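# Stand a toppled gift box upright and open its lid

## Task

A closed gift box is lying on one of its sides on the table. Turn it so it rests on its bottom, then open it until the lid is roughly upright or tipped back past upright. Concealed magnets keep the lid's flap closed.

## Robot and tools

Robot. Two six-joint arms, left_arm (base near x +0.058, y +0.441 m) and right_arm (base near x +0.065, y -0.440 m), each ending in a four-digit hand: left_arm carries a left hand, right_arm a right hand (mirror images). Each hand has index, middle and ring fingers plus a thumb, driven by sixteen motors. Wrist cameras: cam_left_wrist and cam_right_wrist (672x504, fisheye). A camera stand sits behind the arms.

Frames. Scene frame: origin at table height, midway between the nominal bases; +x out over the table, +z up, left_arm on the +y side. Reported positions (m), quaternions (wxyz) and velocities are in this frame. Offsets you command are along each arm's own Hand target axes: +z runs along the straight fingers toward the tips, +y points out of the palm face (palm at y = -0.062 m), +x runs across the palm away from the thumb on the right hand and toward the thumb on the left hand. A fixed mast sticks out near the wrist on the palm side and can strike things.

The 48-number row (every call that moves something uses it, both arms always present, all values -1 to 1): left_arm dx, dy, dz, rx, ry, rz; then the left hand's 16 motor goals; left current_limit, speed; then the same 24 for right_arm. Pose numbers are offsets, not poses: counted from that arm's Hand target as it stood when the action or move began, in that target's own axes; 1.0 equals 0.6 m for dx/dy/dz and 180 degrees for rx/ry/rz, which together form one rotation vector. All zeros re-requests the current Hand target. Motor order: index_mcp, index_abd, index_pip, index_dip, thumb_cmc, thumb_axl, thumb_mcp, thumb_ipl, middle_mcp, middle_abd, middle_pip, middle_dip, ring_mcp, ring_abd, ring_pip, ring_dip. These are absolute goal angles scaled between each hinge's stops, not offsets; roughly, -0.75 on _mcp, -0.58 on _pip, -0.70 on _dip leaves a finger straight, +1 curls it; _abd 0 is centred; thumb_cmc -0.71 lays the thumb flat by the palm, +1 swings it across in front. A 0 is a real goal, so to keep a hand unchanged, copy back its hand_goal, hand_current_limit and hand_speed. current_limit maps -1..+1 to 0..550 mA (start +0.4); speed maps to (speed+1)/2 of 8.5 rad/s (start -0.6). Settings persist.

Tools.
execute_actions(actions, cameras): actions is a list of actions; each action is up to 15 rows, one per 1/30 s step, the last row held to fill 15 steps. Every row in an action counts from the same start pose. Images return only for an empty list or when cameras are named.
move(target, speed, blend, stop_force, zero, blocking, cameras): target is one 48-number row or up to 15 rows, all offsets from the same starting Hand targets. speed is path top speed in m/s (0.002 to 3.6, default 0.25; turning limited to twice that in rad/s), one value or one per target. blend in m rounds corners in a list (0 = stop at each). stop_force in N (3 to 120) ends an arm's path when its wrist sensor feels that much push; zero (default true) re-zeros first; not reliable while the hand rotates, and omit it when backing away from a press. blocking=false returns after ~0.5 s while the move continues (not with stop_force). Moves last 0.5 to 10 s.
wait(seconds 0 to 10), stop(), zoom_image(camera, region [x0,y0,x1,y1] px, at most 504x504), zero_wrist_force(arm), finished_scene(scene: 1 or 2).

Results. Per arm: Hand target (the basis for the next offset), end_effector_position and quaternion, velocities (omitted when joints read within noise), joint positions and torques, Wrist force/torque in the hand axes plus the peak since last shown, and hand_goal, hand_measured, hand_current_ma, hand_state (moving, goal, blocked, overload). move adds a 'move:' line: done, off_target, moving, held or fault, plus limits such as paced or held. Done means within 3 mm and 2 degrees, not that nothing was touched.

Cautions. Orientation commands are clipped to 32 degrees from the measured one per step; large turns need several steps. The hand often settles short of its target; a fresh command, even zeros, pursues it again. Arms are stiff: aiming a little past a solid contact can trigger a fault stop (about 150 N on any part, or joint torque limits: 133 N m for the big joints, 24.9 N m for the wrists), halting that arm for 10 s. Move slowly near contact and use stop_force. Keep arms away from each other and from their own bases; never let a hand close on the other hand. A motor at 495 mA or more for 5 s shuts down for 10 s, so grip with moderate limits. Motors overheat (85 C brakes the arm) when holding loads or pushing at unreachable poses. Do not drop, slam or shove the box, and never let anything leave the table. End with finished_scene only once the box stays upright and open without help.

Each tool is called after "Emit:" as name(argument=value, ...) on one line, values as JSON.

## Session

Emit:
execute_actions(actions=[])

Scene clock: 0.00 s.
left_arm: end_effector_position=(+0.4653, +0.5212, +0.2300) hand_goal=(-0.754, +0.000, -0.576, -0.696, -0.714, -0.678, -0.226, -0.168, -0.754, +0.000, -0.576, -0.696, -0.754, +0.000, -0.576, -0.696) hand_measured=(-0.754, +0.000, -0.576, -0.696, -0.714, -0.678, -0.226, -0.168, -0.754, +0.000, -0.576, -0.696, -0.754, +0.000, -0.576, -0.696) hand_current_ma=(+0, +0, +0, +0, +0, +0, +0, +0, +0, +0, +0, +0, +0, +0, +0, +0) hand_state=(goal, goal, goal, goal, goal, goal, goal, goal, goal, goal, goal, goal, goal, goal, goal, goal) hand_current_limit=0.40 hand_speed=-0.60 end_effector_quat_wxyz=(+0.000, +0.005, +1.000, +0.000) | right_arm: end_effector_position=(+0.4708, -0.5277, +0.2300) hand_goal=(-0.754, +0.000, -0.576, -0.696, -0.714, -0.678, -0.226, -0.168, -0.754, +0.000, -0.576, -0.696, -0.754, +0.000, -0.576, -0.696) hand_measured=(-0.754, +0.000, -0.576, -0.696, -0.714, -0.678, -0.226, -0.168, -0.754, +0.000, -0.576, -0.696, -0.754, +0.000, -0.576, -0.696) hand_current_ma=(+0, +0, +0, +0, +0, +0, +0, +0, +0, +0, +0, +0, +0, +0, +0, +0) hand_state=(goal, goal, goal, goal, goal, goal, goal, goal, goal, goal, goal, goal, goal, goal, goal, goal) hand_current_limit=0.40 hand_speed=-0.60 end_effector_quat_wxyz=(+0.000, +1.000, -0.003, +0.000)
Joint positions: left_arm=[3.458 -1.419 -2.042 -1.252 1.571 -1.255] | right_arm=[-0.316 -1.723 2.042 -1.89 -1.571 1.255]
Joint velocities: within noise
Joint torques (N m): no reading
Motor temperatures (°C): left_arm=[34 31 31 39 33 36] | right_arm=[28 39 29 32 35 36]
Wrist force (N): no reading
Wrist torque (N m): no reading
Wrist force, peak (N): no reading
Hand target: left_arm +0.4653, +0.5212, +0.2300; +0.000, +0.005, +1.000, +0.000 | right_arm +0.4708, -0.5277, +0.2300; +0.000, +1.000, -0.003, +0.000

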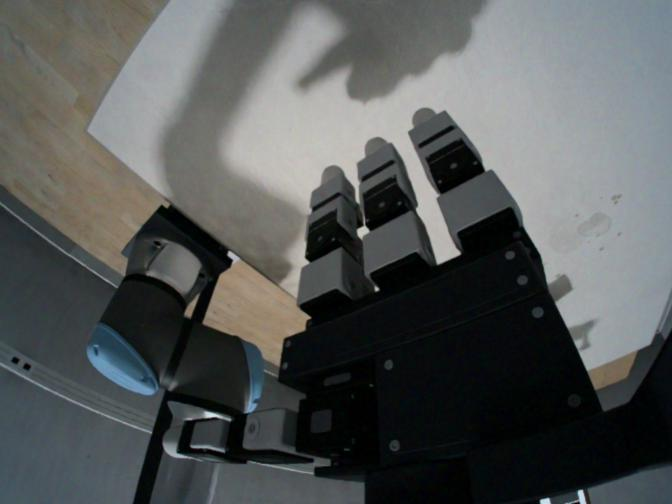

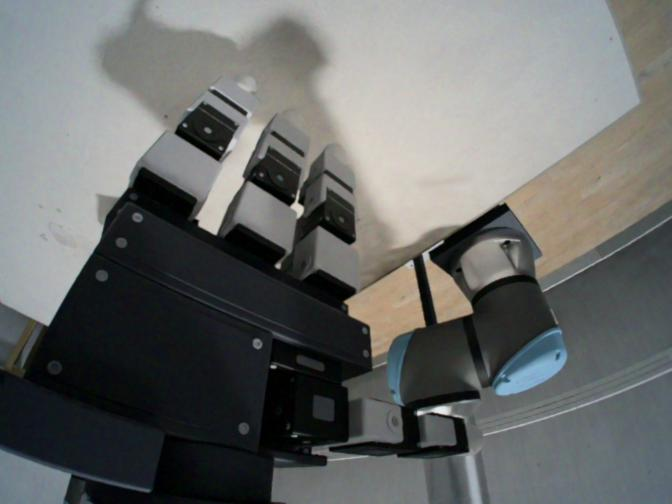

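Emit:
move(target=[0,0,0,0,0,0,-0.754,0,-0.576,-0.696,-0.714,-0.678,-0.226,-0.168,-0.754,0,-0.576,-0.696,-0.754,0,-0.576,-0.696,0.4,-0.6,-0.1,0,-0.25,0,0,0.5,-0.754,0,-0.576,-0.696,-0.714,-0.678,-0.226,-0.168,-0.754,0,-0.576,-0.696,-0.754,0,-0.576,-0.696,0.4,-0.6], speed=0.5, cameras=["cam_right_wrist"])

Scene clock: 33.83 s.
left_arm: end_effector_position=(+0.4653, +0.5212, +0.2300) hand_goal=(-0.754, +0.000, -0.576, -0.696, -0.714, -0.678, -0.226, -0.168, -0.754, +0.000, -0.576, -0.696, -0.754, +0.000, -0.576, -0.696) hand_measured=(-0.754, +0.000, -0.576, -0.696, -0.714, -0.678, -0.224, -0.168, -0.754, +0.000, -0.576, -0.696, -0.754, +0.000, -0.576, -0.696) hand_current_ma=(+0, +0, +0, +0, +0, +0, +1, +0, +0, +0, +0, +0, +0, +0, +0, +0) hand_state=(goal, goal, goal, goal, goal, goal, goal, goal, goal, goal, goal, goal, goal, goal, goal, goal) hand_current_limit=0.40 hand_speed=-0.60 end_effector_quat_wxyz=(+0.000, +0.005, +1.000, +0.000) | right_arm: end_effector_position=(+0.4109, -0.5273, +0.3799) hand_goal=(-0.754, +0.000, -0.576, -0.696, -0.714, -0.678, -0.226, -0.168, -0.754, +0.000, -0.576, -0.696, -0.754, +0.000, -0.576, -0.696) hand_measured=(-0.754, +0.000, -0.576, -0.696, -0.714, -0.678, -0.224, -0.168, -0.754, +0.000, -0.576, -0.696, -0.754, +0.000, -0.576, -0.696) hand_current_ma=(+2, +0, -2, +0, -1, +2, +9, +1, +2, +0, -2, +0, +2, +0, -2, +0) hand_state=(goal, goal, goal, goal, goal, goal, goal, goal, goal, goal, goal, goal, goal, goal, goal, goal) hand_current_limit=0.40 hand_speed=-0.60 end_effector_quat_wxyz=(+0.000, +0.705, -0.709, +0.000)
Joint positions: left_arm=[3.458 -1.419 -2.042 -1.252 1.571 -1.255] | right_arm=[-0.549 -1.729 1.659 -1.501 -1.571 2.592]
Joint torques (N m): left_arm=[0.12 14.08 23.97 2.08 0.15 0.21] | right_arm=[-13.66 -31.73 -29.63 0.2 -2.24 2.03]
Wrist force (N): left_arm=[0.1 -0.1 0.1] | right_arm=[0.2 -0.4 -0.4]
Wrist torque (N m): left_arm=[-0.02 -0.01 0.02] | right_arm=[-0.01 0.00 -0.03]
Wrist force, peak (N): left_arm=[0.3 -0.2 0.4] | right_arm=[0.7 0.2 -0.4]
Hand target: left_arm +0.4653, +0.5212, +0.2300; +0.000, +0.005, +1.000, +0.000 | right_arm +0.4108, -0.5273, +0.3800; +0.000, +0.705, -0.709, +0.000
Off the commanded pose: left_arm 0.000 m, 0 deg | right_arm 0.000 m, 0 deg.
move: done
camera_calibration:
cam_right_wrist: T_world_to_cam=[[-0.663621, 0.748021, -0.00845263, 0.700013], [0.492557, 0.44543, 0.747649, -0.300775], [0.563023, 0.491993, -0.66404, 0.404044], [0, 0, 0, 1]] pos_world=[0.385207, -0.588437, 0.499093]
Images, in order (width x height): cam_right_wrist 672x504.

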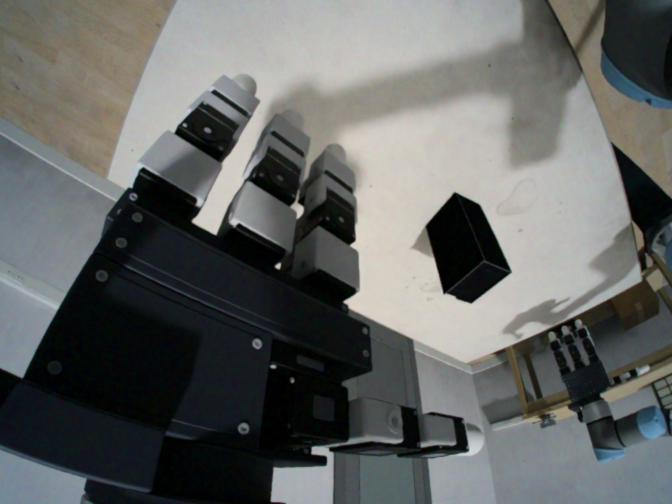

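Emit:
zoom_image(camera="cam_right_wrist", region=[390, 170, 540, 320])

Scaled by 3.360 from the camera's 672x504 image, which has a finer 960x720 frame.

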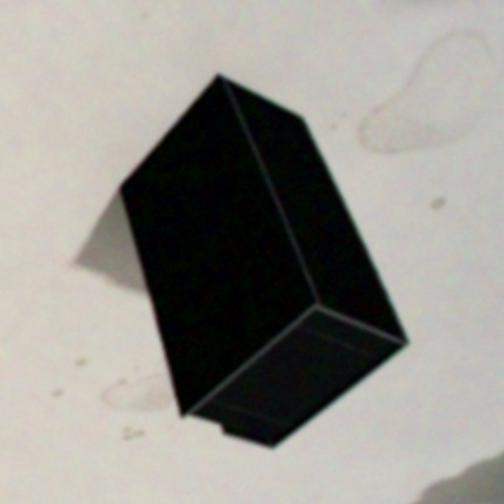

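Emit:
zoom_image(camera="cam_right_wrist", region=[435, 250, 515, 310])

Emit:
move(target=[0.1,0.5,-0.25,0,0,-0.5,-0.754,0,-0.576,-0.696,-0.714,-0.678,-0.226,-0.168,-0.754,0,-0.576,-0.696,-0.754,0,-0.576,-0.696,0.4,-0.6,0,0,0,0,0,0,-0.754,0,-0.576,-0.696,-0.714,-0.678,-0.226,-0.168,-0.754,0,-0.576,-0.696,-0.754,0,-0.576,-0.696,0.4,-0.6], speed=0.5, cameras=["cam_left_wrist"])

Scaled by 6.300 from the camera's 672x504 image, which has a finer 960x720 frame.

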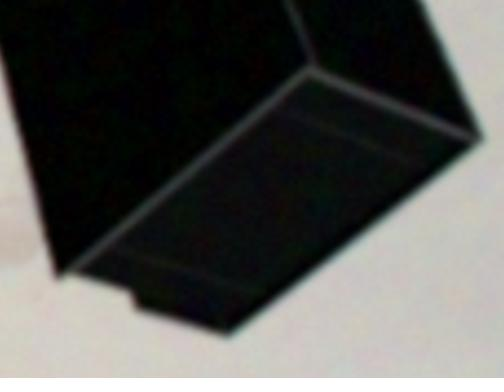

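Scene clock: 74.67 s.
left_arm: end_effector_position=(+0.4085, +0.8218, +0.3800) hand_goal=(-0.754, +0.000, -0.576, -0.696, -0.714, -0.678, -0.226, -0.168, -0.754, +0.000, -0.576, -0.696, -0.754, +0.000, -0.576, -0.696) hand_measured=(-0.754, +0.000, -0.576, -0.696, -0.714, -0.678, -0.224, -0.168, -0.754, +0.000, -0.576, -0.696, -0.754, +0.000, -0.576, -0.696) hand_current_ma=(+0, +0, +0, +0, +0, +0, +1, +0, +0, +0, +0, +0, +0, +0, +0, +0) hand_state=(goal, goal, goal, goal, goal, goal, goal, goal, goal, goal, goal, goal, goal, goal, goal, goal) hand_current_limit=0.40 hand_speed=-0.60 end_effector_quat_wxyz=(+0.000, +0.703, -0.711, +0.000) | right_arm: end_effector_position=(+0.4108, -0.5273, +0.3800) hand_goal=(-0.754, +0.000, -0.576, -0.696, -0.714, -0.678, -0.226, -0.168, -0.754, +0.000, -0.576, -0.696, -0.754, +0.000, -0.576, -0.696) hand_measured=(-0.754, +0.000, -0.576, -0.696, -0.714, -0.678, -0.224, -0.168, -0.754, +0.000, -0.576, -0.696, -0.754, +0.000, -0.576, -0.696) hand_current_ma=(+2, +0, -2, +0, -1, +2, +9, +1, +2, +0, -2, +0, +2, +0, -2, +0) hand_state=(goal, goal, goal, goal, goal, goal, goal, goal, goal, goal, goal, goal, goal, goal, goal, goal) hand_current_limit=0.40 hand_speed=-0.60 end_effector_quat_wxyz=(+0.000, +0.705, -0.709, +0.000)
Joint positions: left_arm=[4.125 -1.778 -1.284 -1.65 1.571 -2.157] | right_arm=[-0.549 -1.729 1.659 -1.501 -1.571 2.592]
Joint torques (N m): left_arm=[14.09 23.45 31.89 -0.02 1.74 -1.61] | right_arm=[-12.7 -30.27 -29.3 0.22 -2.18 1.78]
Wrist force (N): left_arm=[0.4 0.3 -0.5] | right_arm=[0.3 0.0 -0.4]
Wrist torque (N m): left_arm=[0.10 -0.06 0.08] | right_arm=[0.04 -0.01 -0.02]
Wrist force, peak (N): left_arm=[0.3 -1.1 0.3] | right_arm=[0.7 -0.1 -0.4]
Hand target: left_arm +0.4085, +0.8219, +0.3800; +0.000, +0.703, -0.711, +0.000 | right_arm +0.4108, -0.5273, +0.3800; +0.000, +0.705, -0.709, +0.000
Off the commanded pose: left_arm 0.000 m, 0 deg | right_arm 0.000 m, 0 deg.
move: done
camera_calibration:
cam_left_wrist: T_world_to_cam=[[0.614858, 0.788294, -0.0232838, -0.924778], [0.578824, -0.431029, 0.692226, -0.188203], [0.535641, -0.439098, -0.721305, 0.542523], [0, 0, 0, 1]] pos_world=[0.386946, 0.886096, 0.500071]
Images, in order (width x height): cam_left_wrist 672x504.

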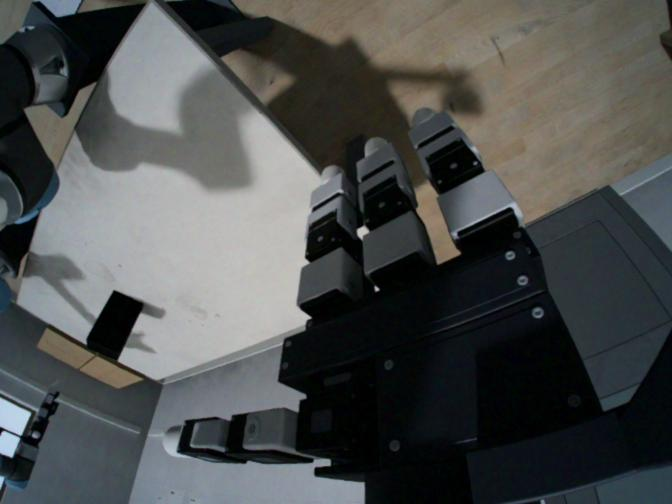

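Emit:
move(target=[0.95,-0.15,0,0,0,0,-0.754,0,-0.576,-0.696,-0.714,-0.678,-0.226,-0.168,-0.754,0,-0.576,-0.696,-0.754,0,-0.576,-0.696,0.4,-0.6,0,0,0,0,0,0,-0.754,0,-0.576,-0.696,-0.714,-0.678,-0.226,-0.168,-0.754,0,-0.576,-0.696,-0.754,0,-0.576,-0.696,0.4,-0.6], speed=0.5, cameras=["cam_left_wrist"])

Emit:
zoom_image(camera="cam_left_wrist", region=[60, 150, 310, 350])

Scene clock: 83.97 s.
left_arm: end_effector_position=(+0.4922, +0.2510, +0.3800) hand_goal=(-0.754, +0.000, -0.576, -0.696, -0.714, -0.678, -0.226, -0.168, -0.754, +0.000, -0.576, -0.696, -0.754, +0.000, -0.576, -0.696) hand_measured=(-0.754, +0.000, -0.576, -0.696, -0.714, -0.678, -0.224, -0.168, -0.754, +0.000, -0.576, -0.696, -0.754, +0.000, -0.576, -0.696) hand_current_ma=(+0, +0, +0, +0, +0, +0, +1, +0, +0, +0, +0, +0, +0, +0, +0, +0) hand_state=(goal, goal, goal, goal, goal, goal, goal, goal, goal, goal, goal, goal, goal, goal, goal, goal) hand_current_limit=0.40 hand_speed=-0.60 end_effector_quat_wxyz=(+0.000, +0.703, -0.711, +0.000) | right_arm: end_effector_position=(+0.4108, -0.5273, +0.3800) hand_goal=(-0.754, +0.000, -0.576, -0.696, -0.714, -0.678, -0.226, -0.168, -0.754, +0.000, -0.576, -0.696, -0.754, +0.000, -0.576, -0.696) hand_measured=(-0.754, +0.000, -0.576, -0.696, -0.714, -0.678, -0.224, -0.168, -0.754, +0.000, -0.576, -0.696, -0.754, +0.000, -0.576, -0.696) hand_current_ma=(+2, +0, -2, +0, -1, +2, +9, +1, +2, +0, -2, +0, +2, +0, -2, +0) hand_state=(goal, goal, goal, goal, goal, goal, goal, goal, goal, goal, goal, goal, goal, goal, goal, goal) hand_current_limit=0.40 hand_speed=-0.60 end_effector_quat_wxyz=(+0.000, +0.705, -0.709, +0.000)
Joint positions: left_arm=[3.087 -1.661 -1.42 -1.631 1.571 -3.196] | right_arm=[-0.549 -1.729 1.659 -1.501 -1.571 2.592]
Joint torques (N m): left_arm=[-14.45 19.1 31.93 -0.18 1.7 -1.59] | right_arm=[-9.77 -27.09 -30.06 -0.05 -2.13 1.72]
Wrist force (N): left_arm=[0.4 0.1 -0.1] | right_arm=[0.3 0.0 -0.2]
Wrist torque (N m): left_arm=[0.06 -0.03 0.07] | right_arm=[0.02 -0.01 -0.02]
Wrist force, peak (N): left_arm=[2.4 0.1 -0.2] | right_arm=[0.6 -0.1 -0.4]
Hand target: left_arm +0.4923, +0.2509, +0.3800; +0.000, +0.703, -0.711, +0.000 | right_arm +0.4108, -0.5273, +0.3800; +0.000, +0.705, -0.709, +0.000
Off the commanded pose: left_arm 0.000 m, 0 deg | right_arm 0.000 m, 0 deg.
move: done
camera_calibration:
cam_left_wrist: T_world_to_cam=[[0.614532, 0.788542, -0.0234888, -0.526186], [0.579046, -0.430645, 0.692279, -0.48289], [0.535776, -0.439029, -0.721247, 0.246983], [0, 0, 0, 1]] pos_world=[0.470646, 0.315398, 0.500071]
Images, in order (width x height): cam_left_wrist 672x504.

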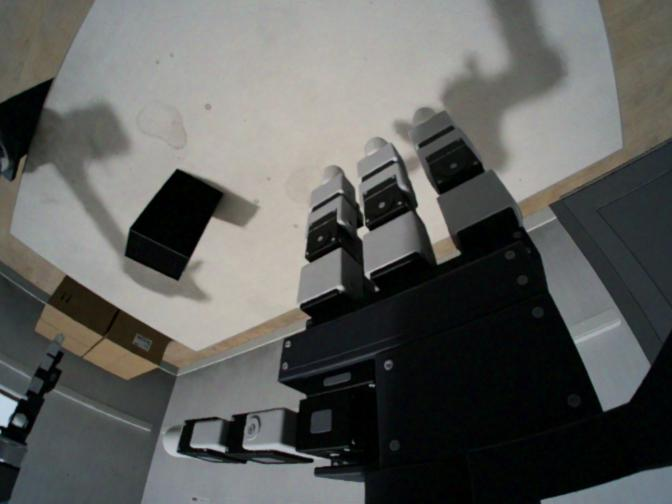

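Scaled by 2.016 from the camera's 672x504 image, which has a finer 960x720 frame.

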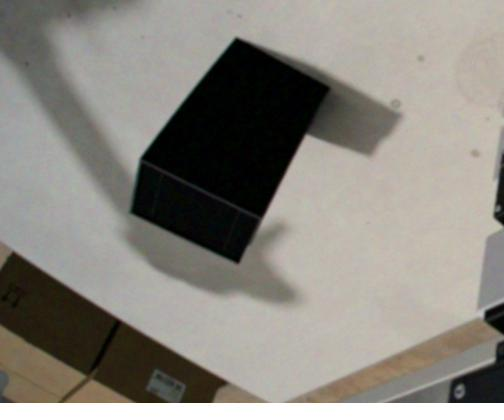

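Emit:
zoom_image(camera="cam_left_wrist", region=[115, 215, 205, 290])

Scaled by 5.600 from the camera's 672x504 image, which has a finer 960x720 frame.

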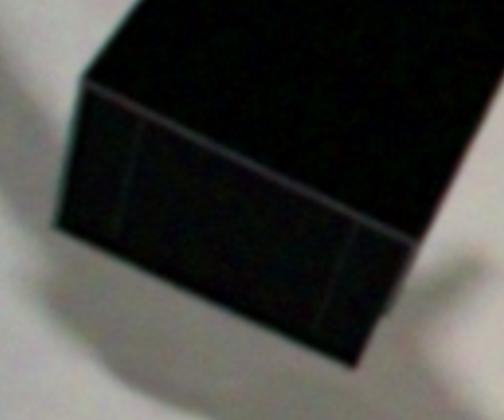

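Emit:
move(target=[0.475,0.095,0.225,0,0,-0.095,-0.754,0,-0.576,-0.696,0.571,-0.678,-0.226,-0.168,-0.754,0,-0.576,-0.696,-0.754,0,-0.576,-0.696,0.6,-0.6,-0.4533,-0.327,0.2567,-0.1672,-0.1235,0.3917,-0.479,0,-0.358,-0.551,-0.714,-0.678,-0.226,-0.168,-0.479,0,-0.358,-0.551,-0.479,0,-0.358,-0.551,0.6,-0.6], speed=0.3, cameras=["all"])

Emit:
zoom_image(camera="cam_left_wrist", region=[60, 100, 310, 350])

Scene clock: 260.07 s.
left_arm: end_effector_position=(+0.4322, -0.0334, +0.2450) hand_goal=(-0.754, +0.000, -0.576, -0.696, +0.570, -0.678, -0.226, -0.168, -0.754, +0.000, -0.576, -0.696, -0.754, +0.000, -0.576, -0.696) hand_measured=(-0.754, +0.000, -0.576, -0.696, +0.568, -0.678, -0.224, -0.168, -0.754, +0.000, -0.576, -0.696, -0.754, +0.000, -0.576, -0.696) hand_current_ma=(+0, +0, +0, +0, -1, +0, +1, +0, +0, +0, +0, +0, +0, +0, +0, +0) hand_state=(goal, goal, goal, goal, goal, goal, goal, goal, goal, goal, goal, goal, goal, goal, goal, goal) hand_current_limit=0.60 hand_speed=-0.60 end_effector_quat_wxyz=(+0.000, +0.801, -0.599, +0.000) | right_arm: end_effector_position=(+0.6086, -0.2566, +0.2260) hand_goal=(-0.480, +0.000, -0.358, -0.552, -0.714, -0.678, -0.226, -0.168, -0.480, +0.000, -0.358, -0.552, -0.480, +0.000, -0.358, -0.552) hand_measured=(-0.488, +0.000, -0.362, -0.556, -0.716, -0.678, -0.224, -0.168, -0.486, +0.000, -0.362, -0.554, -0.486, +0.000, -0.362, -0.556) hand_current_ma=(-26, +0, -14, -9, -9, +2, +9, +1, -22, +0, -12, -9, -23, +0, -14, -9) hand_state=(goal, goal, goal, goal, goal, goal, goal, goal, goal, goal, goal, goal, goal, goal, goal, goal) hand_current_limit=0.60 hand_speed=-0.60 end_effector_quat_wxyz=(-0.044, -0.139, +0.944, +0.298)
Joint positions: left_arm=[2.608 -1.871 -1.513 -1.329 1.571 -3.974] | right_arm=[-0.253 -1.289 1.741 -1.671 -1.06 4.068]
Joint torques (N m): left_arm=[-14.69 27.66 31.43 4.24 1.71 -1.53] | right_arm=[11.17 -20.2 -14.81 -3.75 3.38 1.75]
Wrist force (N): left_arm=[0.6 -0.2 -0.2] | right_arm=[0.8 0.2 0.1]
Wrist torque (N m): left_arm=[0.04 -0.02 0.12] | right_arm=[0.11 -0.11 0.07]
Wrist force, peak (N): left_arm=[1.1 0.2 0.1] | right_arm=[1.2 0.4 0.1]
Hand target: left_arm +0.4322, -0.0335, +0.2450; +0.000, +0.801, -0.598, +0.000 | right_arm +0.6087, -0.2565, +0.2260; -0.044, -0.139, +0.944, +0.298
Off the commanded pose: left_arm 0.000 m, 0 deg | right_arm 0.000 m, 0 deg.
move: done
camera_calibration:
cam_left_wrist: T_world_to_cam=[[0.355511, 0.934376, -0.0235207, -0.151281], [0.680137, -0.241353, 0.692216, -0.514554], [0.641113, -0.262087, -0.721307, 0.0173944], [0, 0, 0, 1]] pos_world=[0.392597, 0.0217229, 0.365171]
cam_right_wrist: T_world_to_cam=[[0.553684, 0.742976, 0.376059, -0.20168], [0.668518, -0.665855, 0.331242, -0.701751], [0.496506, 0.0679984, -0.865366, 0.0345552], [0, 0, 0, 1]] pos_world=[0.563643, -0.319771, 0.338196]

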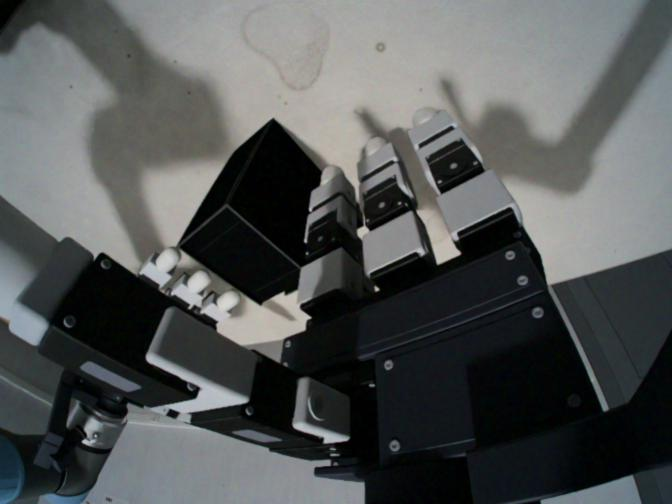

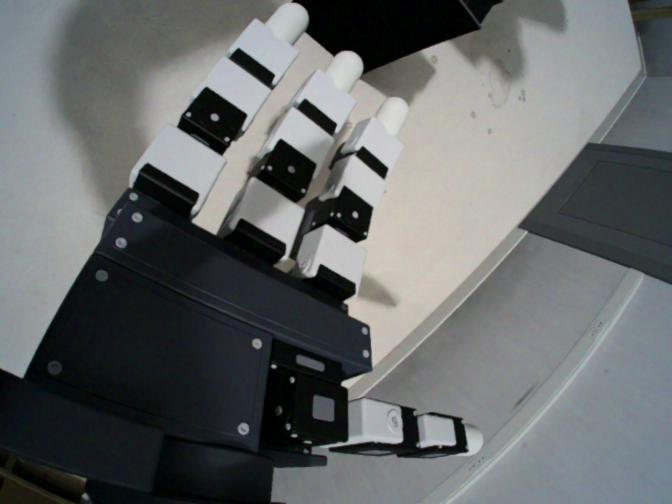

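Scaled by 2.016 from the camera's 672x504 image, which has a finer 960x720 frame.

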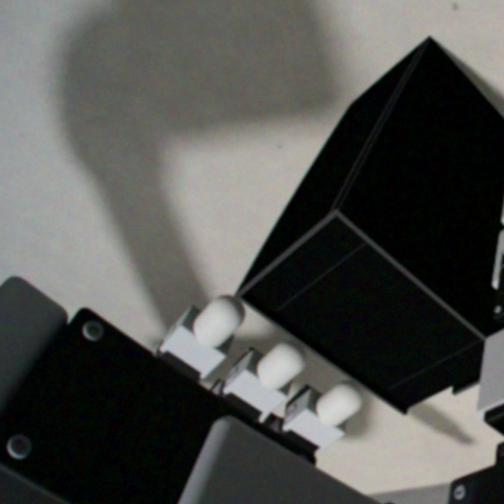

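Emit:
move(target=[0.108,0,0,0,0,0,-0.754,0,-0.576,-0.696,0.571,-0.678,-0.226,-0.168,-0.754,0,-0.576,-0.696,-0.754,0,-0.576,-0.696,0.6,-0.6,0,0,0,0,0,0,-0.479,0,-0.358,-0.551,-0.714,-0.678,-0.226,-0.168,-0.479,0,-0.358,-0.551,-0.479,0,-0.358,-0.551,0.6,-0.6], speed=0.04, cameras=["cam_left_wrist"])

Scene clock: 276.67 s.
left_arm: end_effector_position=(+0.4505, -0.0955, +0.2450) hand_goal=(-0.754, +0.000, -0.576, -0.696, +0.570, -0.678, -0.226, -0.168, -0.754, +0.000, -0.576, -0.696, -0.754, +0.000, -0.576, -0.696) hand_measured=(-0.754, +0.002, -0.576, -0.696, +0.568, -0.678, -0.224, -0.168, -0.754, +0.000, -0.576, -0.696, -0.754, +0.000, -0.576, -0.696) hand_current_ma=(+0, +0, +0, +0, -1, +0, +1, +0, +0, +0, +0, +0, +0, +0, +0, +0) hand_state=(goal, goal, goal, goal, goal, goal, goal, goal, goal, goal, goal, goal, goal, goal, goal, goal) hand_current_limit=0.60 hand_speed=-0.60 end_effector_quat_wxyz=(+0.000, +0.801, -0.598, +0.000) | right_arm: end_effector_position=(+0.6087, -0.2565, +0.2260) hand_goal=(-0.480, +0.000, -0.358, -0.552, -0.714, -0.678, -0.226, -0.168, -0.480, +0.000, -0.358, -0.552, -0.480, +0.000, -0.358, -0.552) hand_measured=(-0.488, +0.000, -0.362, -0.556, -0.716, -0.678, -0.224, -0.168, -0.486, +0.000, -0.362, -0.554, -0.486, +0.000, -0.362, -0.556) hand_current_ma=(-26, +0, -14, -9, -9, +2, +9, +1, -22, +0, -12, -9, -23, +0, -14, -9) hand_state=(goal, goal, goal, goal, goal, goal, goal, goal, goal, goal, goal, goal, goal, goal, goal, goal) hand_current_limit=0.60 hand_speed=-0.60 end_effector_quat_wxyz=(-0.044, -0.139, +0.944, +0.298)
Joint positions: left_arm=[2.542 -2.006 -1.324 -1.383 1.571 -4.04] | right_arm=[-0.253 -1.289 1.741 -1.671 -1.06 4.069]
Joint torques (N m): left_arm=[-13.73 31.58 31.31 0.23 1.38 -1.51] | right_arm=[10.77 -23.43 -14.92 -3.98 3.41 1.77]
Wrist force (N): left_arm=[0.2 -0.1 -0.4] | right_arm=[1.0 0.1 0.1]
Wrist torque (N m): left_arm=[0.07 -0.01 0.06] | right_arm=[0.12 -0.14 0.09]
Wrist force, peak (N): left_arm=[0.6 -0.1 -0.6] | right_arm=[1.4 0.4 0.1]
Hand target: left_arm +0.4506, -0.0956, +0.2450; +0.000, +0.801, -0.598, +0.000 | right_arm +0.6087, -0.2565, +0.2260; -0.044, -0.139, +0.944, +0.298
Off the commanded pose: left_arm 0.000 m, 0 deg | right_arm 0.000 m, 0 deg.
move: done
camera_calibration:
cam_left_wrist: T_world_to_cam=[[0.355447, 0.934399, -0.0235861, -0.0997467], [0.68017, -0.241265, 0.692214, -0.542065], [0.641114, -0.262088, -0.721307, -0.0106781], [0, 0, 0, 1]] pos_world=[0.410997, -0.0403768, 0.36517]
Images, in order (width x height): cam_left_wrist 672x504.

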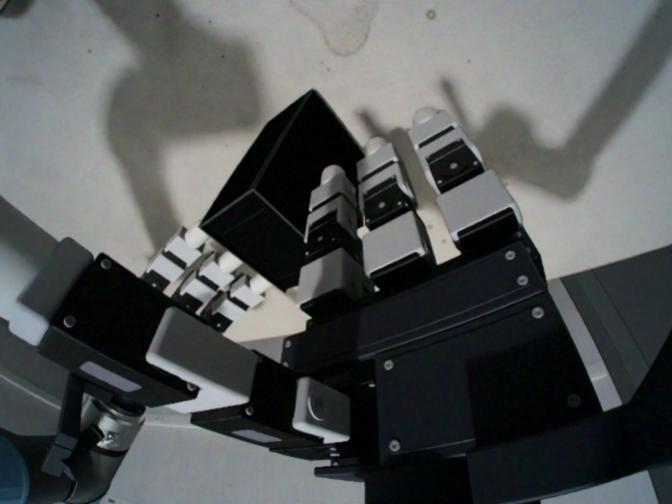

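Emit:
move(target=[0.04,0,0,0,0,0,-0.754,0,-0.576,-0.696,0.571,-0.678,-0.226,-0.168,-0.754,0,-0.576,-0.696,-0.754,0,-0.576,-0.696,0.6,-0.6,0,0,0,0,0,0,-0.479,0,-0.358,-0.551,-0.714,-0.678,-0.226,-0.168,-0.479,0,-0.358,-0.551,-0.479,0,-0.358,-0.551,0.6,-0.6], speed=0.03, cameras=["all"])

Emit:
zoom_image(camera="cam_left_wrist", region=[100, 80, 400, 330])

Scene clock: 289.23 s.
left_arm: end_effector_position=(+0.4574, -0.1185, +0.2450) hand_goal=(-0.754, +0.000, -0.576, -0.696, +0.570, -0.678, -0.226, -0.168, -0.754, +0.000, -0.576, -0.696, -0.754, +0.000, -0.576, -0.696) hand_measured=(-0.754, +0.002, -0.576, -0.696, +0.568, -0.678, -0.224, -0.168, -0.754, +0.000, -0.576, -0.696, -0.754, +0.000, -0.576, -0.696) hand_current_ma=(+0, +1, +0, +0, -1, +0, +1, +0, +0, +0, +0, +0, +0, +0, +0, +0) hand_state=(goal, goal, goal, goal, goal, goal, goal, goal, goal, goal, goal, goal, goal, goal, goal, goal) hand_current_limit=0.60 hand_speed=-0.60 end_effector_quat_wxyz=(+0.000, +0.801, -0.598, +0.000) | right_arm: end_effector_position=(+0.6087, -0.2565, +0.2260) hand_goal=(-0.480, +0.000, -0.358, -0.552, -0.714, -0.678, -0.226, -0.168, -0.480, +0.000, -0.358, -0.552, -0.480, +0.000, -0.358, -0.552) hand_measured=(-0.488, +0.000, -0.362, -0.556, -0.716, -0.678, -0.224, -0.168, -0.486, +0.000, -0.362, -0.554, -0.486, +0.000, -0.362, -0.556) hand_current_ma=(-26, +0, -14, -9, -9, +2, +9, +1, -24, +0, -12, -9, -24, +0, -14, -9) hand_state=(goal, goal, goal, goal, goal, goal, goal, goal, goal, goal, goal, goal, goal, goal, goal, goal) hand_current_limit=0.60 hand_speed=-0.60 end_effector_quat_wxyz=(-0.044, -0.139, +0.944, +0.298)
Joint positions: left_arm=[2.52 -2.059 -1.245 -1.409 1.571 -4.062] | right_arm=[-0.253 -1.289 1.741 -1.671 -1.06 4.069]
Joint torques (N m): left_arm=[-14.75 34.46 32.44 0.07 0.08 -1.75] | right_arm=[10.71 -28.64 -15.01 -3.6 3.21 1.66]
Wrist force (N): left_arm=[0.5 -0.1 -0.3] | right_arm=[0.9 0.0 0.1]
Wrist torque (N m): left_arm=[0.07 0.01 0.10] | right_arm=[0.14 -0.12 0.07]
Wrist force, peak (N): left_arm=[0.0 -0.2 -1.1] | right_arm=[1.3 0.5 0.2]
Hand target: left_arm +0.4574, -0.1186, +0.2450; +0.000, +0.801, -0.598, +0.000 | right_arm +0.6087, -0.2565, +0.2260; -0.044, -0.139, +0.944, +0.298
Off the commanded pose: left_arm 0.000 m, 0 deg | right_arm 0.000 m, 0 deg.
move: done
camera_calibration:
cam_left_wrist: T_world_to_cam=[[0.35545, 0.934401, -0.0234538, -0.0807221], [0.680152, -0.241358, 0.692199, -0.552233], [0.64113, -0.261994, -0.721326, -0.0210594], [0, 0, 0, 1]] pos_world=[0.417797, -0.0633767, 0.365171]
cam_right_wrist: T_world_to_cam=[[0.553957, 0.742792, 0.376022, -0.202011], [0.668289, -0.666082, 0.331249, -0.701697], [0.49651, 0.067794, -0.865379, 0.0344352], [0, 0, 0, 1]] pos_world=[0.563744, -0.31967, 0.338196]

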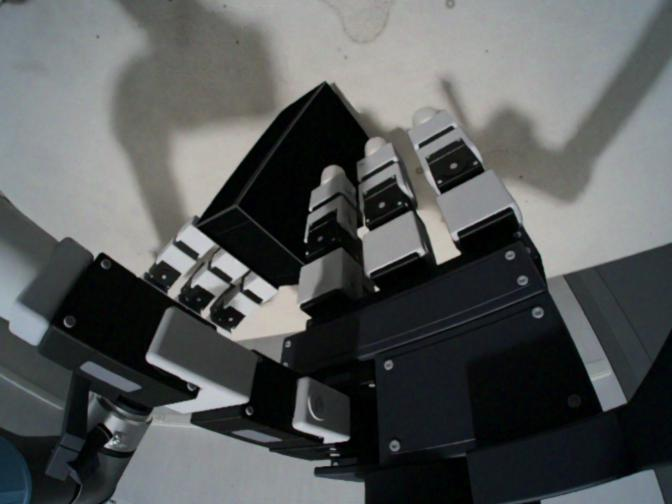

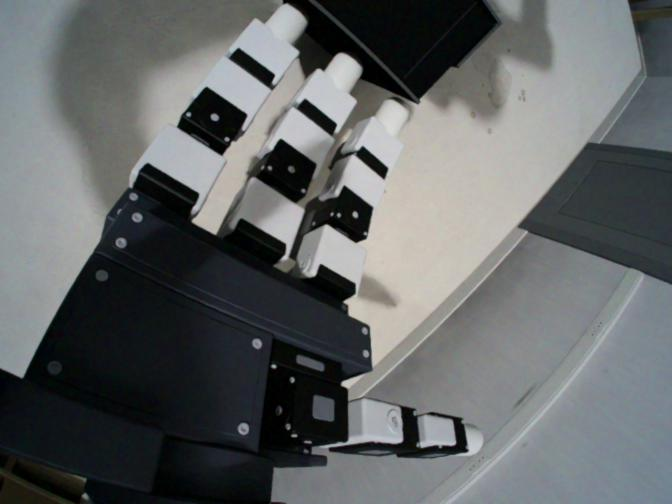

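Scaled by 1.680 from the camera's 672x504 image, which has a finer 960x720 frame.

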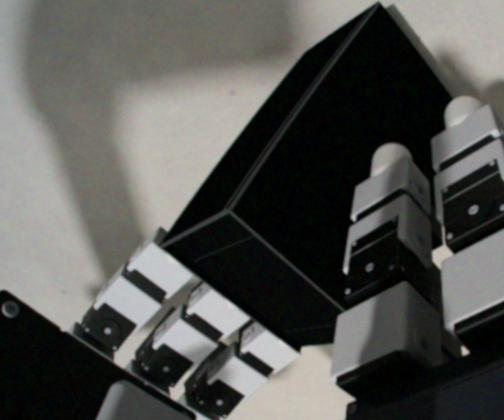

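Emit:
move(target=[[0,0,0,0,0,0,-0.754,0,-0.576,-0.696,0.571,-0.678,-0.226,-0.168,-0.754,0,-0.576,-0.696,-0.754,0,-0.576,-0.696,0.6,-0.6,0,-0.072,0.0008,0,0,0,-0.479,0,-0.358,-0.551,-0.714,-0.678,-0.226,-0.168,-0.479,0,-0.358,-0.551,-0.479,0,-0.358,-0.551,0.6,-0.6],[0,0,0,0,0,0,-0.754,0,-0.576,-0.696,0.571,-0.678,-0.226,-0.168,-0.754,0,-0.576,-0.696,-0.754,0,-0.576,-0.696,0.6,-0.6,0,-0.1413,0.02,0,0,0,-0.479,0,-0.358,-0.551,-0.714,-0.678,-0.226,-0.168,-0.479,0,-0.358,-0.551,-0.479,0,-0.358,-0.551,0.6,-0.6],[0,0,0,0,0,0,-0.754,0,-0.576,-0.696,0.571,-0.678,-0.226,-0.168,-0.754,0,-0.576,-0.696,-0.754,0,-0.576,-0.696,0.6,-0.6,0,-0.203,0.0568,0,0,0,-0.479,0,-0.358,-0.551,-0.714,-0.678,-0.226,-0.168,-0.479,0,-0.358,-0.551,-0.479,0,-0.358,-0.551,0.6,-0.6]], speed=0.05, blend=[0.02,0.02,0], cameras=["all"])

Emit:
zoom_image(camera="cam_left_wrist", region=[100, 80, 400, 330])

Scene clock: 322.07 s.
left_arm: end_effector_position=(+0.4574, -0.1186, +0.2450) hand_goal=(-0.754, +0.000, -0.576, -0.696, +0.570, -0.678, -0.226, -0.168, -0.754, +0.000, -0.576, -0.696, -0.754, +0.000, -0.576, -0.696) hand_measured=(-0.754, +0.002, -0.576, -0.696, +0.568, -0.678, -0.224, -0.168, -0.754, +0.000, -0.576, -0.696, -0.754, +0.000, -0.576, -0.696) hand_current_ma=(+0, +1, +0, +0, -1, +0, +1, +0, +0, +0, +0, +0, +0, +0, +0, +0) hand_state=(goal, goal, goal, goal, goal, goal, goal, goal, goal, goal, goal, goal, goal, goal, goal, goal) hand_current_limit=0.60 hand_speed=-0.60 end_effector_quat_wxyz=(+0.000, +0.801, -0.598, +0.000) | right_arm: end_effector_position=(+0.6317, -0.3332, +0.1285) hand_goal=(-0.480, +0.000, -0.358, -0.552, -0.714, -0.678, -0.226, -0.168, -0.480, +0.000, -0.358, -0.552, -0.480, +0.000, -0.358, -0.552) hand_measured=(-0.490, +0.000, -0.362, -0.556, -0.718, -0.678, -0.224, -0.168, -0.492, +0.000, -0.362, -0.554, -0.492, +0.000, -0.364, -0.554) hand_current_ma=(-36, +0, -14, -9, -10, +2, +9, +1, -45, +0, -14, -7, -44, +0, -18, -8) hand_state=(goal, goal, goal, goal, goal, goal, goal, goal, goal, goal, goal, goal, goal, goal, goal, goal) hand_current_limit=0.60 hand_speed=-0.60 end_effector_quat_wxyz=(-0.044, -0.139, +0.944, +0.298)
Joint positions: left_arm=[2.52 -2.059 -1.244 -1.409 1.571 -4.062] | right_arm=[-0.366 -1.107 1.751 -1.807 -1.102 3.949]
Joint torques (N m): left_arm=[-14.25 34.85 31.92 0.15 1.6 -1.68] | right_arm=[-14.22 -26.95 -12.87 -3.87 -1.11 -0.75]
Wrist force (N): left_arm=[0.4 0.0 -0.4] | right_arm=[0.8 -0.2 0.9]
Wrist torque (N m): left_arm=[0.09 0.01 0.09] | right_arm=[0.18 -0.11 0.14]
Wrist force, peak (N): left_arm=[0.4 0.0 -0.8] | right_arm=[1.1 -0.7 1.2]
Hand target: left_arm +0.4574, -0.1186, +0.2450; +0.000, +0.801, -0.598, +0.000 | right_arm +0.6318, -0.3333, +0.1282; -0.044, -0.139, +0.944, +0.298
Off the commanded pose: left_arm 0.000 m, 0 deg | right_arm 0.000 m, 0 deg.
move: done
camera_calibration:
cam_left_wrist: T_world_to_cam=[[0.35545, 0.934401, -0.0234538, -0.0806286], [0.680152, -0.241358, 0.692199, -0.552257], [0.64113, -0.261994, -0.721326, -0.0210856], [0, 0, 0, 1]] pos_world=[0.417797, -0.0634767, 0.365171]
cam_right_wrist: T_world_to_cam=[[0.553984, 0.742796, 0.375974, -0.121008], [0.668323, -0.666077, 0.33119, -0.735897], [0.496434, 0.0677978, -0.865423, -0.0561823], [0, 0, 0, 1]] pos_world=[0.586744, -0.39647, 0.240596]

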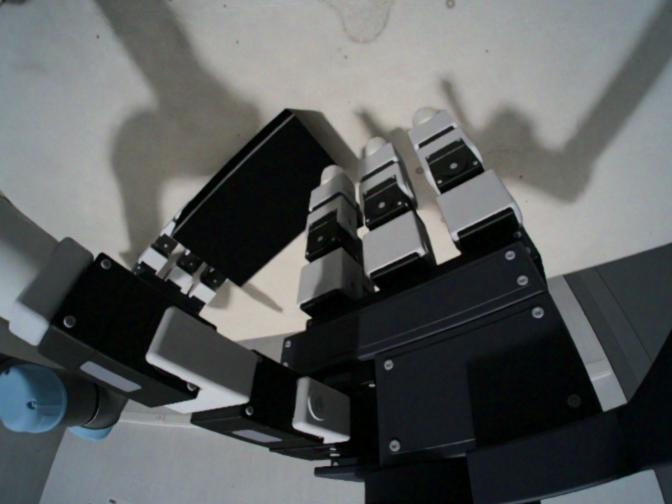

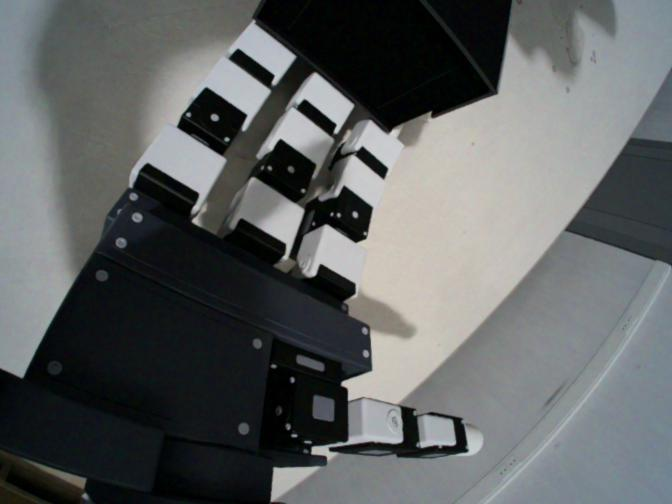

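Scaled by 1.680 from the camera's 672x504 image, which has a finer 960x720 frame.

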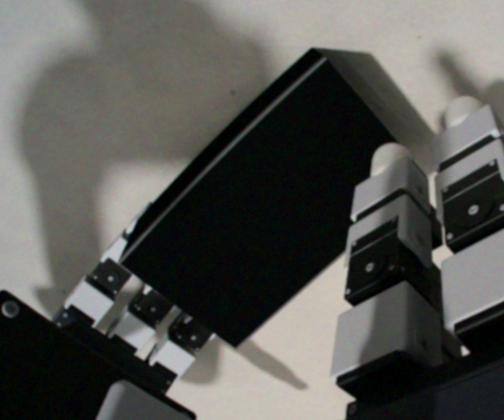

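Emit:
move(target=[[0,0,0,0,0,0,-0.754,0,-0.576,-0.696,0.571,-0.678,-0.226,-0.168,-0.754,0,-0.576,-0.696,-0.754,0,-0.576,-0.696,0.6,-0.6,0,-0.0438,0.0424,0,0,0,-0.479,0,-0.358,-0.551,-0.714,-0.678,-0.226,-0.168,-0.479,0,-0.358,-0.551,-0.479,0,-0.358,-0.551,0.6,-0.6],[0,0,0,0,0,0,-0.754,0,-0.576,-0.696,0.571,-0.678,-0.226,-0.168,-0.754,0,-0.576,-0.696,-0.754,0,-0.576,-0.696,0.6,-0.6,0,-0.0984,0.004,0,0,0,-0.479,0,-0.358,-0.551,-0.714,-0.678,-0.226,-0.168,-0.479,0,-0.358,-0.551,-0.479,0,-0.358,-0.551,0.6,-0.6]], speed=0.04, cameras=["all"])

Emit:
zoom_image(camera="cam_left_wrist", region=[100, 80, 400, 330])

Scene clock: 338.03 s.
left_arm: end_effector_position=(+0.4574, -0.1186, +0.2450) hand_goal=(-0.754, +0.000, -0.576, -0.696, +0.570, -0.678, -0.226, -0.168, -0.754, +0.000, -0.576, -0.696, -0.754, +0.000, -0.576, -0.696) hand_measured=(-0.754, +0.002, -0.576, -0.696, +0.568, -0.678, -0.224, -0.168, -0.754, +0.000, -0.576, -0.696, -0.754, +0.000, -0.576, -0.696) hand_current_ma=(+0, +1, +0, +0, -1, +0, +1, +0, +0, +0, +0, +0, +0, +0, +0, +0) hand_state=(goal, goal, goal, goal, goal, goal, goal, goal, goal, goal, goal, goal, goal, goal, goal, goal) hand_current_limit=0.60 hand_speed=-0.60 end_effector_quat_wxyz=(+0.000, +0.801, -0.598, +0.000) | right_arm: end_effector_position=(+0.6452, -0.3781, +0.0924) hand_goal=(-0.480, +0.000, -0.358, -0.552, -0.714, -0.678, -0.226, -0.168, -0.480, +0.000, -0.358, -0.552, -0.480, +0.000, -0.358, -0.552) hand_measured=(-0.356, +0.000, -0.364, -0.556, -0.718, -0.678, -0.224, -0.168, -0.360, +0.000, -0.364, -0.554, -0.362, +0.000, -0.364, -0.554) hand_current_ma=(+440, +0, -20, -9, -10, +2, +9, +1, +440, +1, -21, -7, +440, +0, -18, -8) hand_state=(blocked, goal, goal, goal, goal, goal, goal, goal, blocked, goal, goal, goal, blocked, goal, goal, goal) hand_current_limit=0.60 hand_speed=-0.60 end_effector_quat_wxyz=(-0.044, -0.139, +0.944, +0.298)
Joint positions: left_arm=[2.52 -2.059 -1.244 -1.409 1.571 -4.062] | right_arm=[-0.426 -1.014 1.705 -1.827 -1.127 3.889]
Joint torques (N m): left_arm=[-14.82 35.05 31.43 0.18 1.71 -1.64] | right_arm=[-16.94 -15.62 -17.94 -0.74 -5.31 -0.88]
Wrist force (N): left_arm=[0.5 0.0 -0.6] | right_arm=[1.2 22.7 -17.3]
Wrist torque (N m): left_arm=[0.09 -0.01 0.10] | right_arm=[0.75 0.33 0.83]
Wrist force, peak (N): left_arm=[0.5 -0.2 -0.6] | right_arm=[-1.4 38.2 -89.7]
Hand target: left_arm +0.4574, -0.1186, +0.2450; +0.000, +0.801, -0.598, +0.000 | right_arm +0.6453, -0.3783, +0.0924; -0.044, -0.139, +0.944, +0.298
Off the commanded pose: left_arm 0.000 m, 0 deg | right_arm 0.000 m, 0 deg.
move: done
camera_calibration:
cam_left_wrist: T_world_to_cam=[[0.35545, 0.934401, -0.0234538, -0.0806286], [0.680152, -0.241358, 0.692199, -0.552257], [0.64113, -0.261994, -0.721326, -0.0210856], [0, 0, 0, 1]] pos_world=[0.417797, -0.0634767, 0.365171]
cam_right_wrist: T_world_to_cam=[[0.553957, 0.742792, 0.376022, -0.0816323], [0.668289, -0.666082, 0.331249, -0.762797], [0.49651, 0.067794, -0.865379, -0.0911449], [0, 0, 0, 1]] pos_world=[0.600244, -0.44127, 0.204496]

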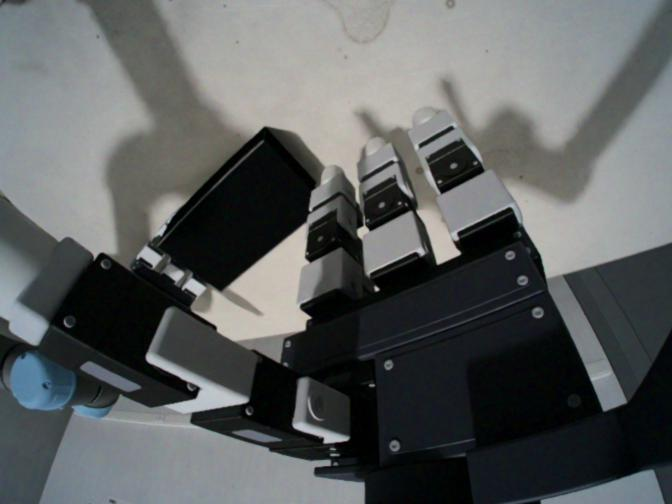

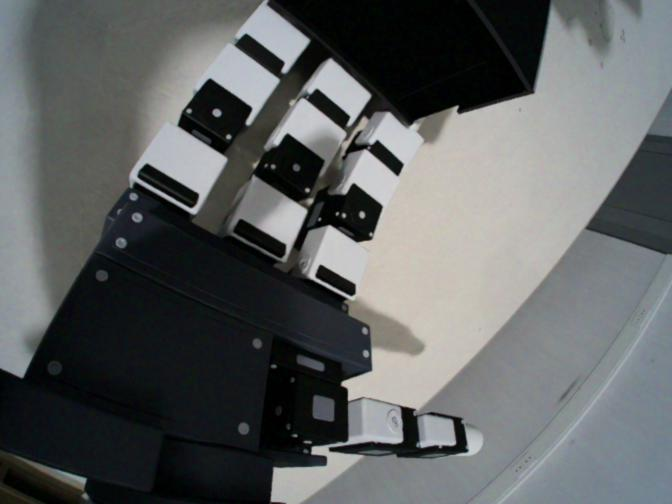

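Scaled by 1.680 from the camera's 672x504 image, which has a finer 960x720 frame.

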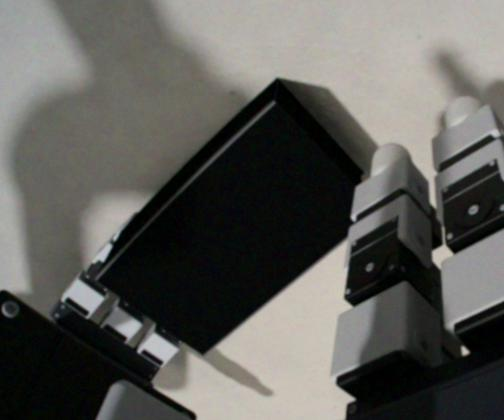

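Emit:
move(target=[[0,0,0,0,0,0,-0.754,0,-0.576,-0.696,0.571,-0.678,-0.226,-0.168,-0.754,0,-0.576,-0.696,-0.754,0,-0.576,-0.696,0.6,-0.6,0,0.0077,-0.011,0,0,0,-0.38,0,-0.358,-0.551,-0.714,-0.678,-0.226,-0.168,-0.38,0,-0.358,-0.551,-0.38,0,-0.358,-0.551,0.6,-0.6],[0,0,0,0,0,0,-0.754,0,-0.576,-0.696,0.571,-0.678,-0.226,-0.168,-0.754,0,-0.576,-0.696,-0.754,0,-0.576,-0.696,0.6,-0.6,0,-0.115,-0.097,0,0,0,-0.38,0,-0.358,-0.551,-0.714,-0.678,-0.226,-0.168,-0.38,0,-0.358,-0.551,-0.38,0,-0.358,-0.551,0.6,-0.6]], speed=0.03, cameras=["all"])

Emit:
zoom_image(camera="cam_left_wrist", region=[100, 80, 400, 330])

Scene clock: 376.23 s.
left_arm: end_effector_position=(+0.4574, -0.1186, +0.2450) hand_goal=(-0.754, +0.000, -0.576, -0.696, +0.570, -0.678, -0.226, -0.168, -0.754, +0.000, -0.576, -0.696, -0.754, +0.000, -0.576, -0.696) hand_measured=(-0.754, +0.002, -0.576, -0.696, +0.568, -0.678, -0.224, -0.168, -0.754, +0.000, -0.576, -0.696, -0.754, +0.000, -0.576, -0.696) hand_current_ma=(+0, +1, +0, +0, -1, +0, +1, +0, +0, +0, +0, +0, +0, +0, +0, +0) hand_state=(goal, goal, goal, goal, goal, goal, goal, goal, goal, goal, goal, goal, goal, goal, goal, goal) hand_current_limit=0.60 hand_speed=-0.60 end_effector_quat_wxyz=(+0.000, +0.801, -0.598, +0.000) | right_arm: end_effector_position=(+0.6712, -0.4643, +0.1005) hand_goal=(-0.380, +0.000, -0.358, -0.552, -0.714, -0.678, -0.226, -0.168, -0.380, +0.000, -0.358, -0.552, -0.380, +0.000, -0.358, -0.552) hand_measured=(-0.390, +0.000, -0.364, -0.556, -0.718, -0.678, -0.224, -0.168, -0.392, +0.000, -0.364, -0.554, -0.394, +0.000, -0.364, -0.554) hand_current_ma=(-41, +0, -20, -9, -10, +2, +9, +1, -48, +1, -21, -7, -50, +0, -19, -8) hand_state=(goal, goal, goal, goal, goal, goal, goal, goal, goal, goal, goal, goal, goal, goal, goal, goal) hand_current_limit=0.60 hand_speed=-0.60 end_effector_quat_wxyz=(-0.044, -0.139, +0.944, +0.298)
Joint positions: left_arm=[2.52 -2.059 -1.244 -1.409 1.571 -4.062] | right_arm=[-0.526 -0.934 1.526 -1.688 -1.171 3.79]
Joint torques (N m): left_arm=[-13.61 34.96 31.74 0 1.5 -1.61] | right_arm=[-13.04 -33.98 -25.64 0.92 -1.33 -0.91]
Wrist force (N): left_arm=[0.2 -0.1 -0.4] | right_arm=[-0.4 1.2 1.0]
Wrist torque (N m): left_arm=[0.07 0.03 0.08] | right_arm=[0.38 0.02 0.12]
Wrist force, peak (N): left_arm=[0.4 -0.1 -0.8] | right_arm=[1.2 23.3 -17.2]
Hand target: left_arm +0.4574, -0.1186, +0.2450; +0.000, +0.801, -0.598, +0.000 | right_arm +0.6712, -0.4644, +0.1005; -0.044, -0.139, +0.944, +0.298
Off the commanded pose: left_arm 0.000 m, 0 deg | right_arm 0.000 m, 0 deg.
move: done
camera_calibration:
cam_left_wrist: T_world_to_cam=[[0.35545, 0.934401, -0.0234538, -0.0806286], [0.680152, -0.241358, 0.692199, -0.552257], [0.64113, -0.261994, -0.721326, -0.0210856], [0, 0, 0, 1]] pos_world=[0.417797, -0.0634767, 0.365171]
cam_right_wrist: T_world_to_cam=[[0.553957, 0.742792, 0.376022, -0.0350523], [0.668289, -0.666082, 0.331249, -0.840272], [0.49651, 0.067794, -0.865379, -0.0912007], [0, 0, 0, 1]] pos_world=[0.626244, -0.52747, 0.212596]

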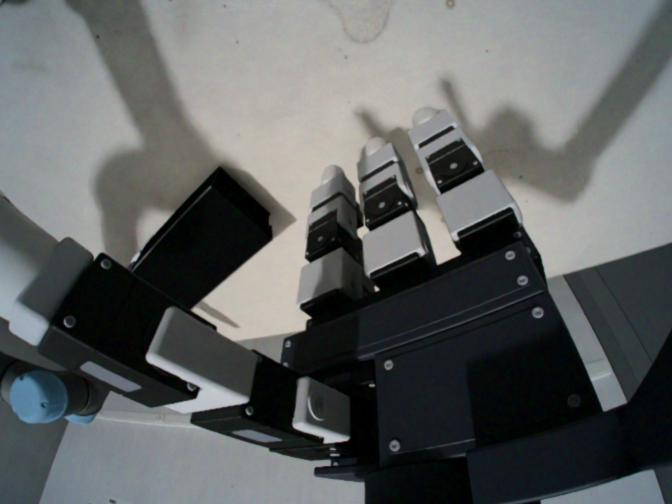

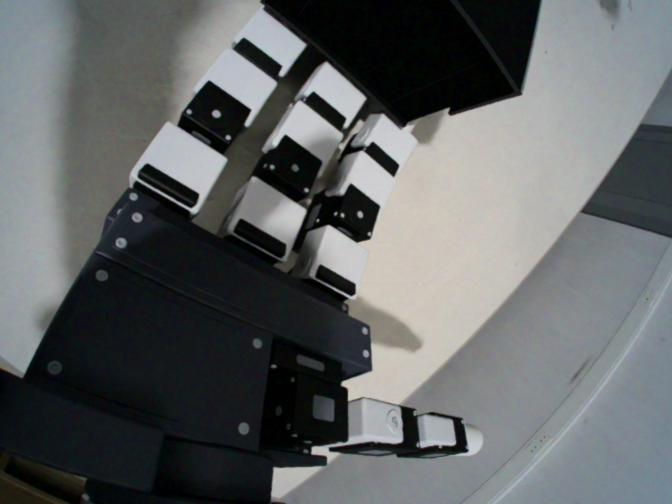

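Scaled by 1.680 from the camera's 672x504 image, which has a finer 960x720 frame.

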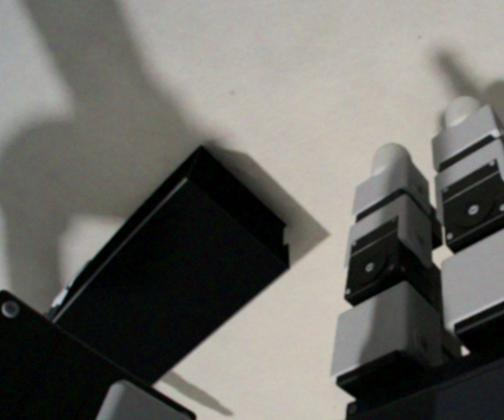

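Emit:
move(target=[[0,0,-0.06,0,0,0,-0.754,0,-0.576,-0.696,0.571,-0.678,-0.226,-0.168,-0.754,0,-0.576,-0.696,-0.754,0,-0.576,-0.696,0.6,-0.6,0,0,0,0,0,0,-0.38,0,-0.358,-0.551,-0.714,-0.678,-0.226,-0.168,-0.38,0,-0.358,-0.551,-0.38,0,-0.358,-0.551,0.6,-0.6],[0.3745,0.007,-0.06,0,0,0,-0.754,0,-0.576,-0.696,0.571,-0.678,-0.226,-0.168,-0.754,0,-0.576,-0.696,-0.754,0,-0.576,-0.696,0.6,-0.6,0,0,0,0,0,0,-0.38,0,-0.358,-0.551,-0.714,-0.678,-0.226,-0.168,-0.38,0,-0.358,-0.551,-0.38,0,-0.358,-0.551,0.6,-0.6],[0.3745,0.007,0,0,0,0,-0.754,0,-0.576,-0.696,0.571,-0.678,-0.226,-0.168,-0.754,0,-0.576,-0.696,-0.754,0,-0.576,-0.696,0.6,-0.6,0,0,0,0,0,0,-0.38,0,-0.358,-0.551,-0.714,-0.678,-0.226,-0.168,-0.38,0,-0.358,-0.551,-0.38,0,-0.358,-0.551,0.6,-0.6]], speed=0.15, blend=[0.03,0.02,0], cameras=["all"])

Emit:
zoom_image(camera="cam_left_wrist", region=[100, 80, 450, 330])

Scene clock: 405.63 s.
left_arm: end_effector_position=(+0.5163, -0.3341, +0.2448) hand_goal=(-0.754, +0.000, -0.576, -0.696, +0.570, -0.678, -0.226, -0.168, -0.754, +0.000, -0.576, -0.696, -0.754, +0.000, -0.576, -0.696) hand_measured=(-0.754, +0.002, -0.576, -0.696, +0.568, -0.678, -0.224, -0.168, -0.754, +0.000, -0.576, -0.696, -0.754, +0.000, -0.576, -0.696) hand_current_ma=(+0, +1, +0, +0, +0, +0, +1, +0, +0, +0, +0, +0, +0, +0, +0, +0) hand_state=(goal, goal, goal, goal, goal, goal, goal, goal, goal, goal, goal, goal, goal, goal, goal, goal) hand_current_limit=0.60 hand_speed=-0.60 end_effector_quat_wxyz=(+0.025, +0.812, -0.580, +0.058) | right_arm: end_effector_position=(+0.6712, -0.4644, +0.1005) hand_goal=(-0.380, +0.000, -0.358, -0.552, -0.714, -0.678, -0.226, -0.168, -0.380, +0.000, -0.358, -0.552, -0.380, +0.000, -0.358, -0.552) hand_measured=(-0.390, +0.000, -0.364, -0.556, -0.718, -0.678, -0.224, -0.168, -0.392, +0.000, -0.364, -0.554, -0.394, +0.000, -0.364, -0.554) hand_current_ma=(-41, +0, -20, -9, -10, +2, +9, +1, -48, +1, -21, -7, -50, +0, -19, -8) hand_state=(goal, goal, goal, goal, goal, goal, goal, goal, goal, goal, goal, goal, goal, goal, goal, goal) hand_current_limit=0.60 hand_speed=-0.60 end_effector_quat_wxyz=(-0.044, -0.139, +0.944, +0.298)
Joint positions: left_arm=[2.37 -2.752 -0.035 -1.802 1.54 -4.257] | right_arm=[-0.526 -0.934 1.525 -1.688 -1.171 3.79]
Joint torques (N m): left_arm=[-14.11 52.58 31.61 4.34 1.6 -1.76] | right_arm=[-12.23 -34.87 -25.49 1.14 -1.39 -0.82]
Wrist force (N): left_arm=[0.5 0.4 0.2] | right_arm=[-0.8 1.2 1.0]
Wrist torque (N m): left_arm=[0.12 0.01 0.07] | right_arm=[0.38 0.07 0.08]
Wrist force, peak (N): left_arm=[0.9 0.6 -0.6] | right_arm=[-0.7 1.3 1.1]
Hand target: left_arm +0.5171, -0.3353, +0.2450; +0.000, +0.801, -0.598, +0.000 | right_arm +0.6712, -0.4644, +0.1005; -0.044, -0.139, +0.944, +0.298
Off the commanded pose: left_arm 0.001 m, 8 deg | right_arm 0.000 m, 0 deg.
elbow stopped short (left arm): the move would have taken joint 3 (elbow) straighter than the controller allows.
move: off_target (left_arm); blend cut to 0.018 m at target 1, 0.018 m at target 2
camera_calibration:
cam_left_wrist: T_world_to_cam=[[0.318325, 0.942049, -0.105893, 0.141692], [0.642818, -0.132403, 0.75449, -0.603684], [0.696746, -0.308243, -0.647713, -0.177727], [0, 0, 0, 1]] pos_world=[0.466785, -0.268193, 0.355362]
cam_right_wrist: T_world_to_cam=[[0.553984, 0.742796, 0.375974, -0.0349084], [0.668323, -0.666077, 0.33119, -0.840411], [0.496434, 0.0677978, -0.865423, -0.0911282], [0, 0, 0, 1]] pos_world=[0.626244, -0.52767, 0.212596]

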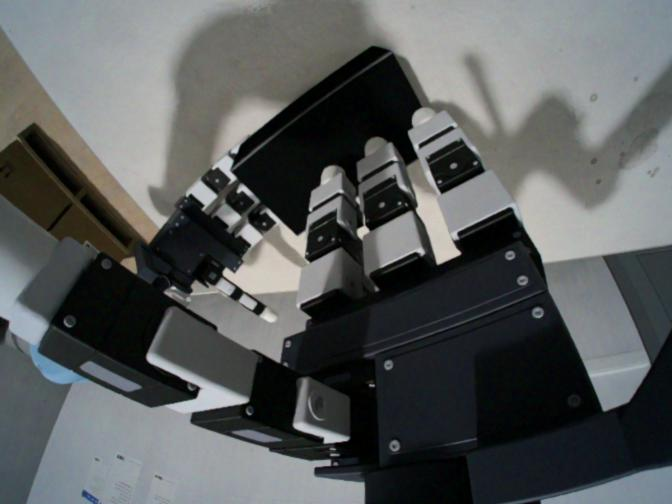

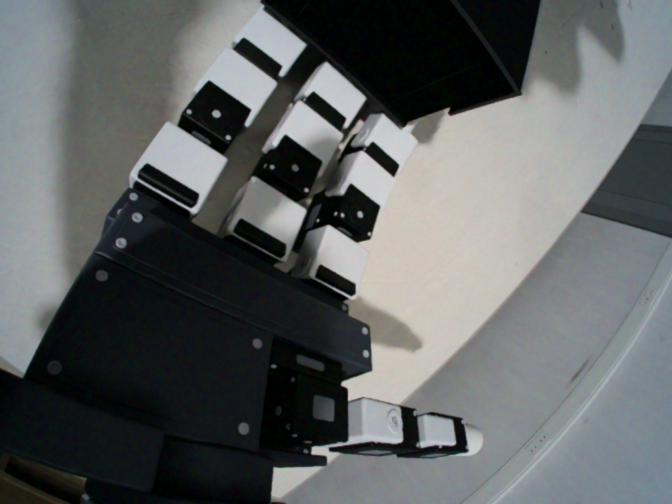

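Scaled by 1.440 from the camera's 672x504 image, which has a finer 960x720 frame.

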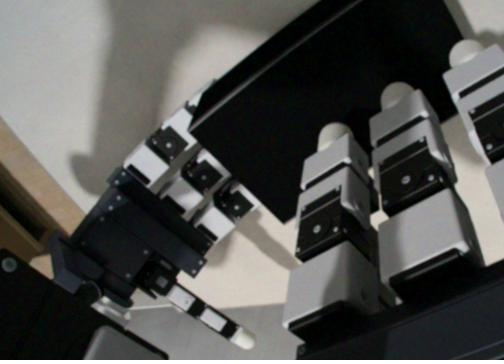

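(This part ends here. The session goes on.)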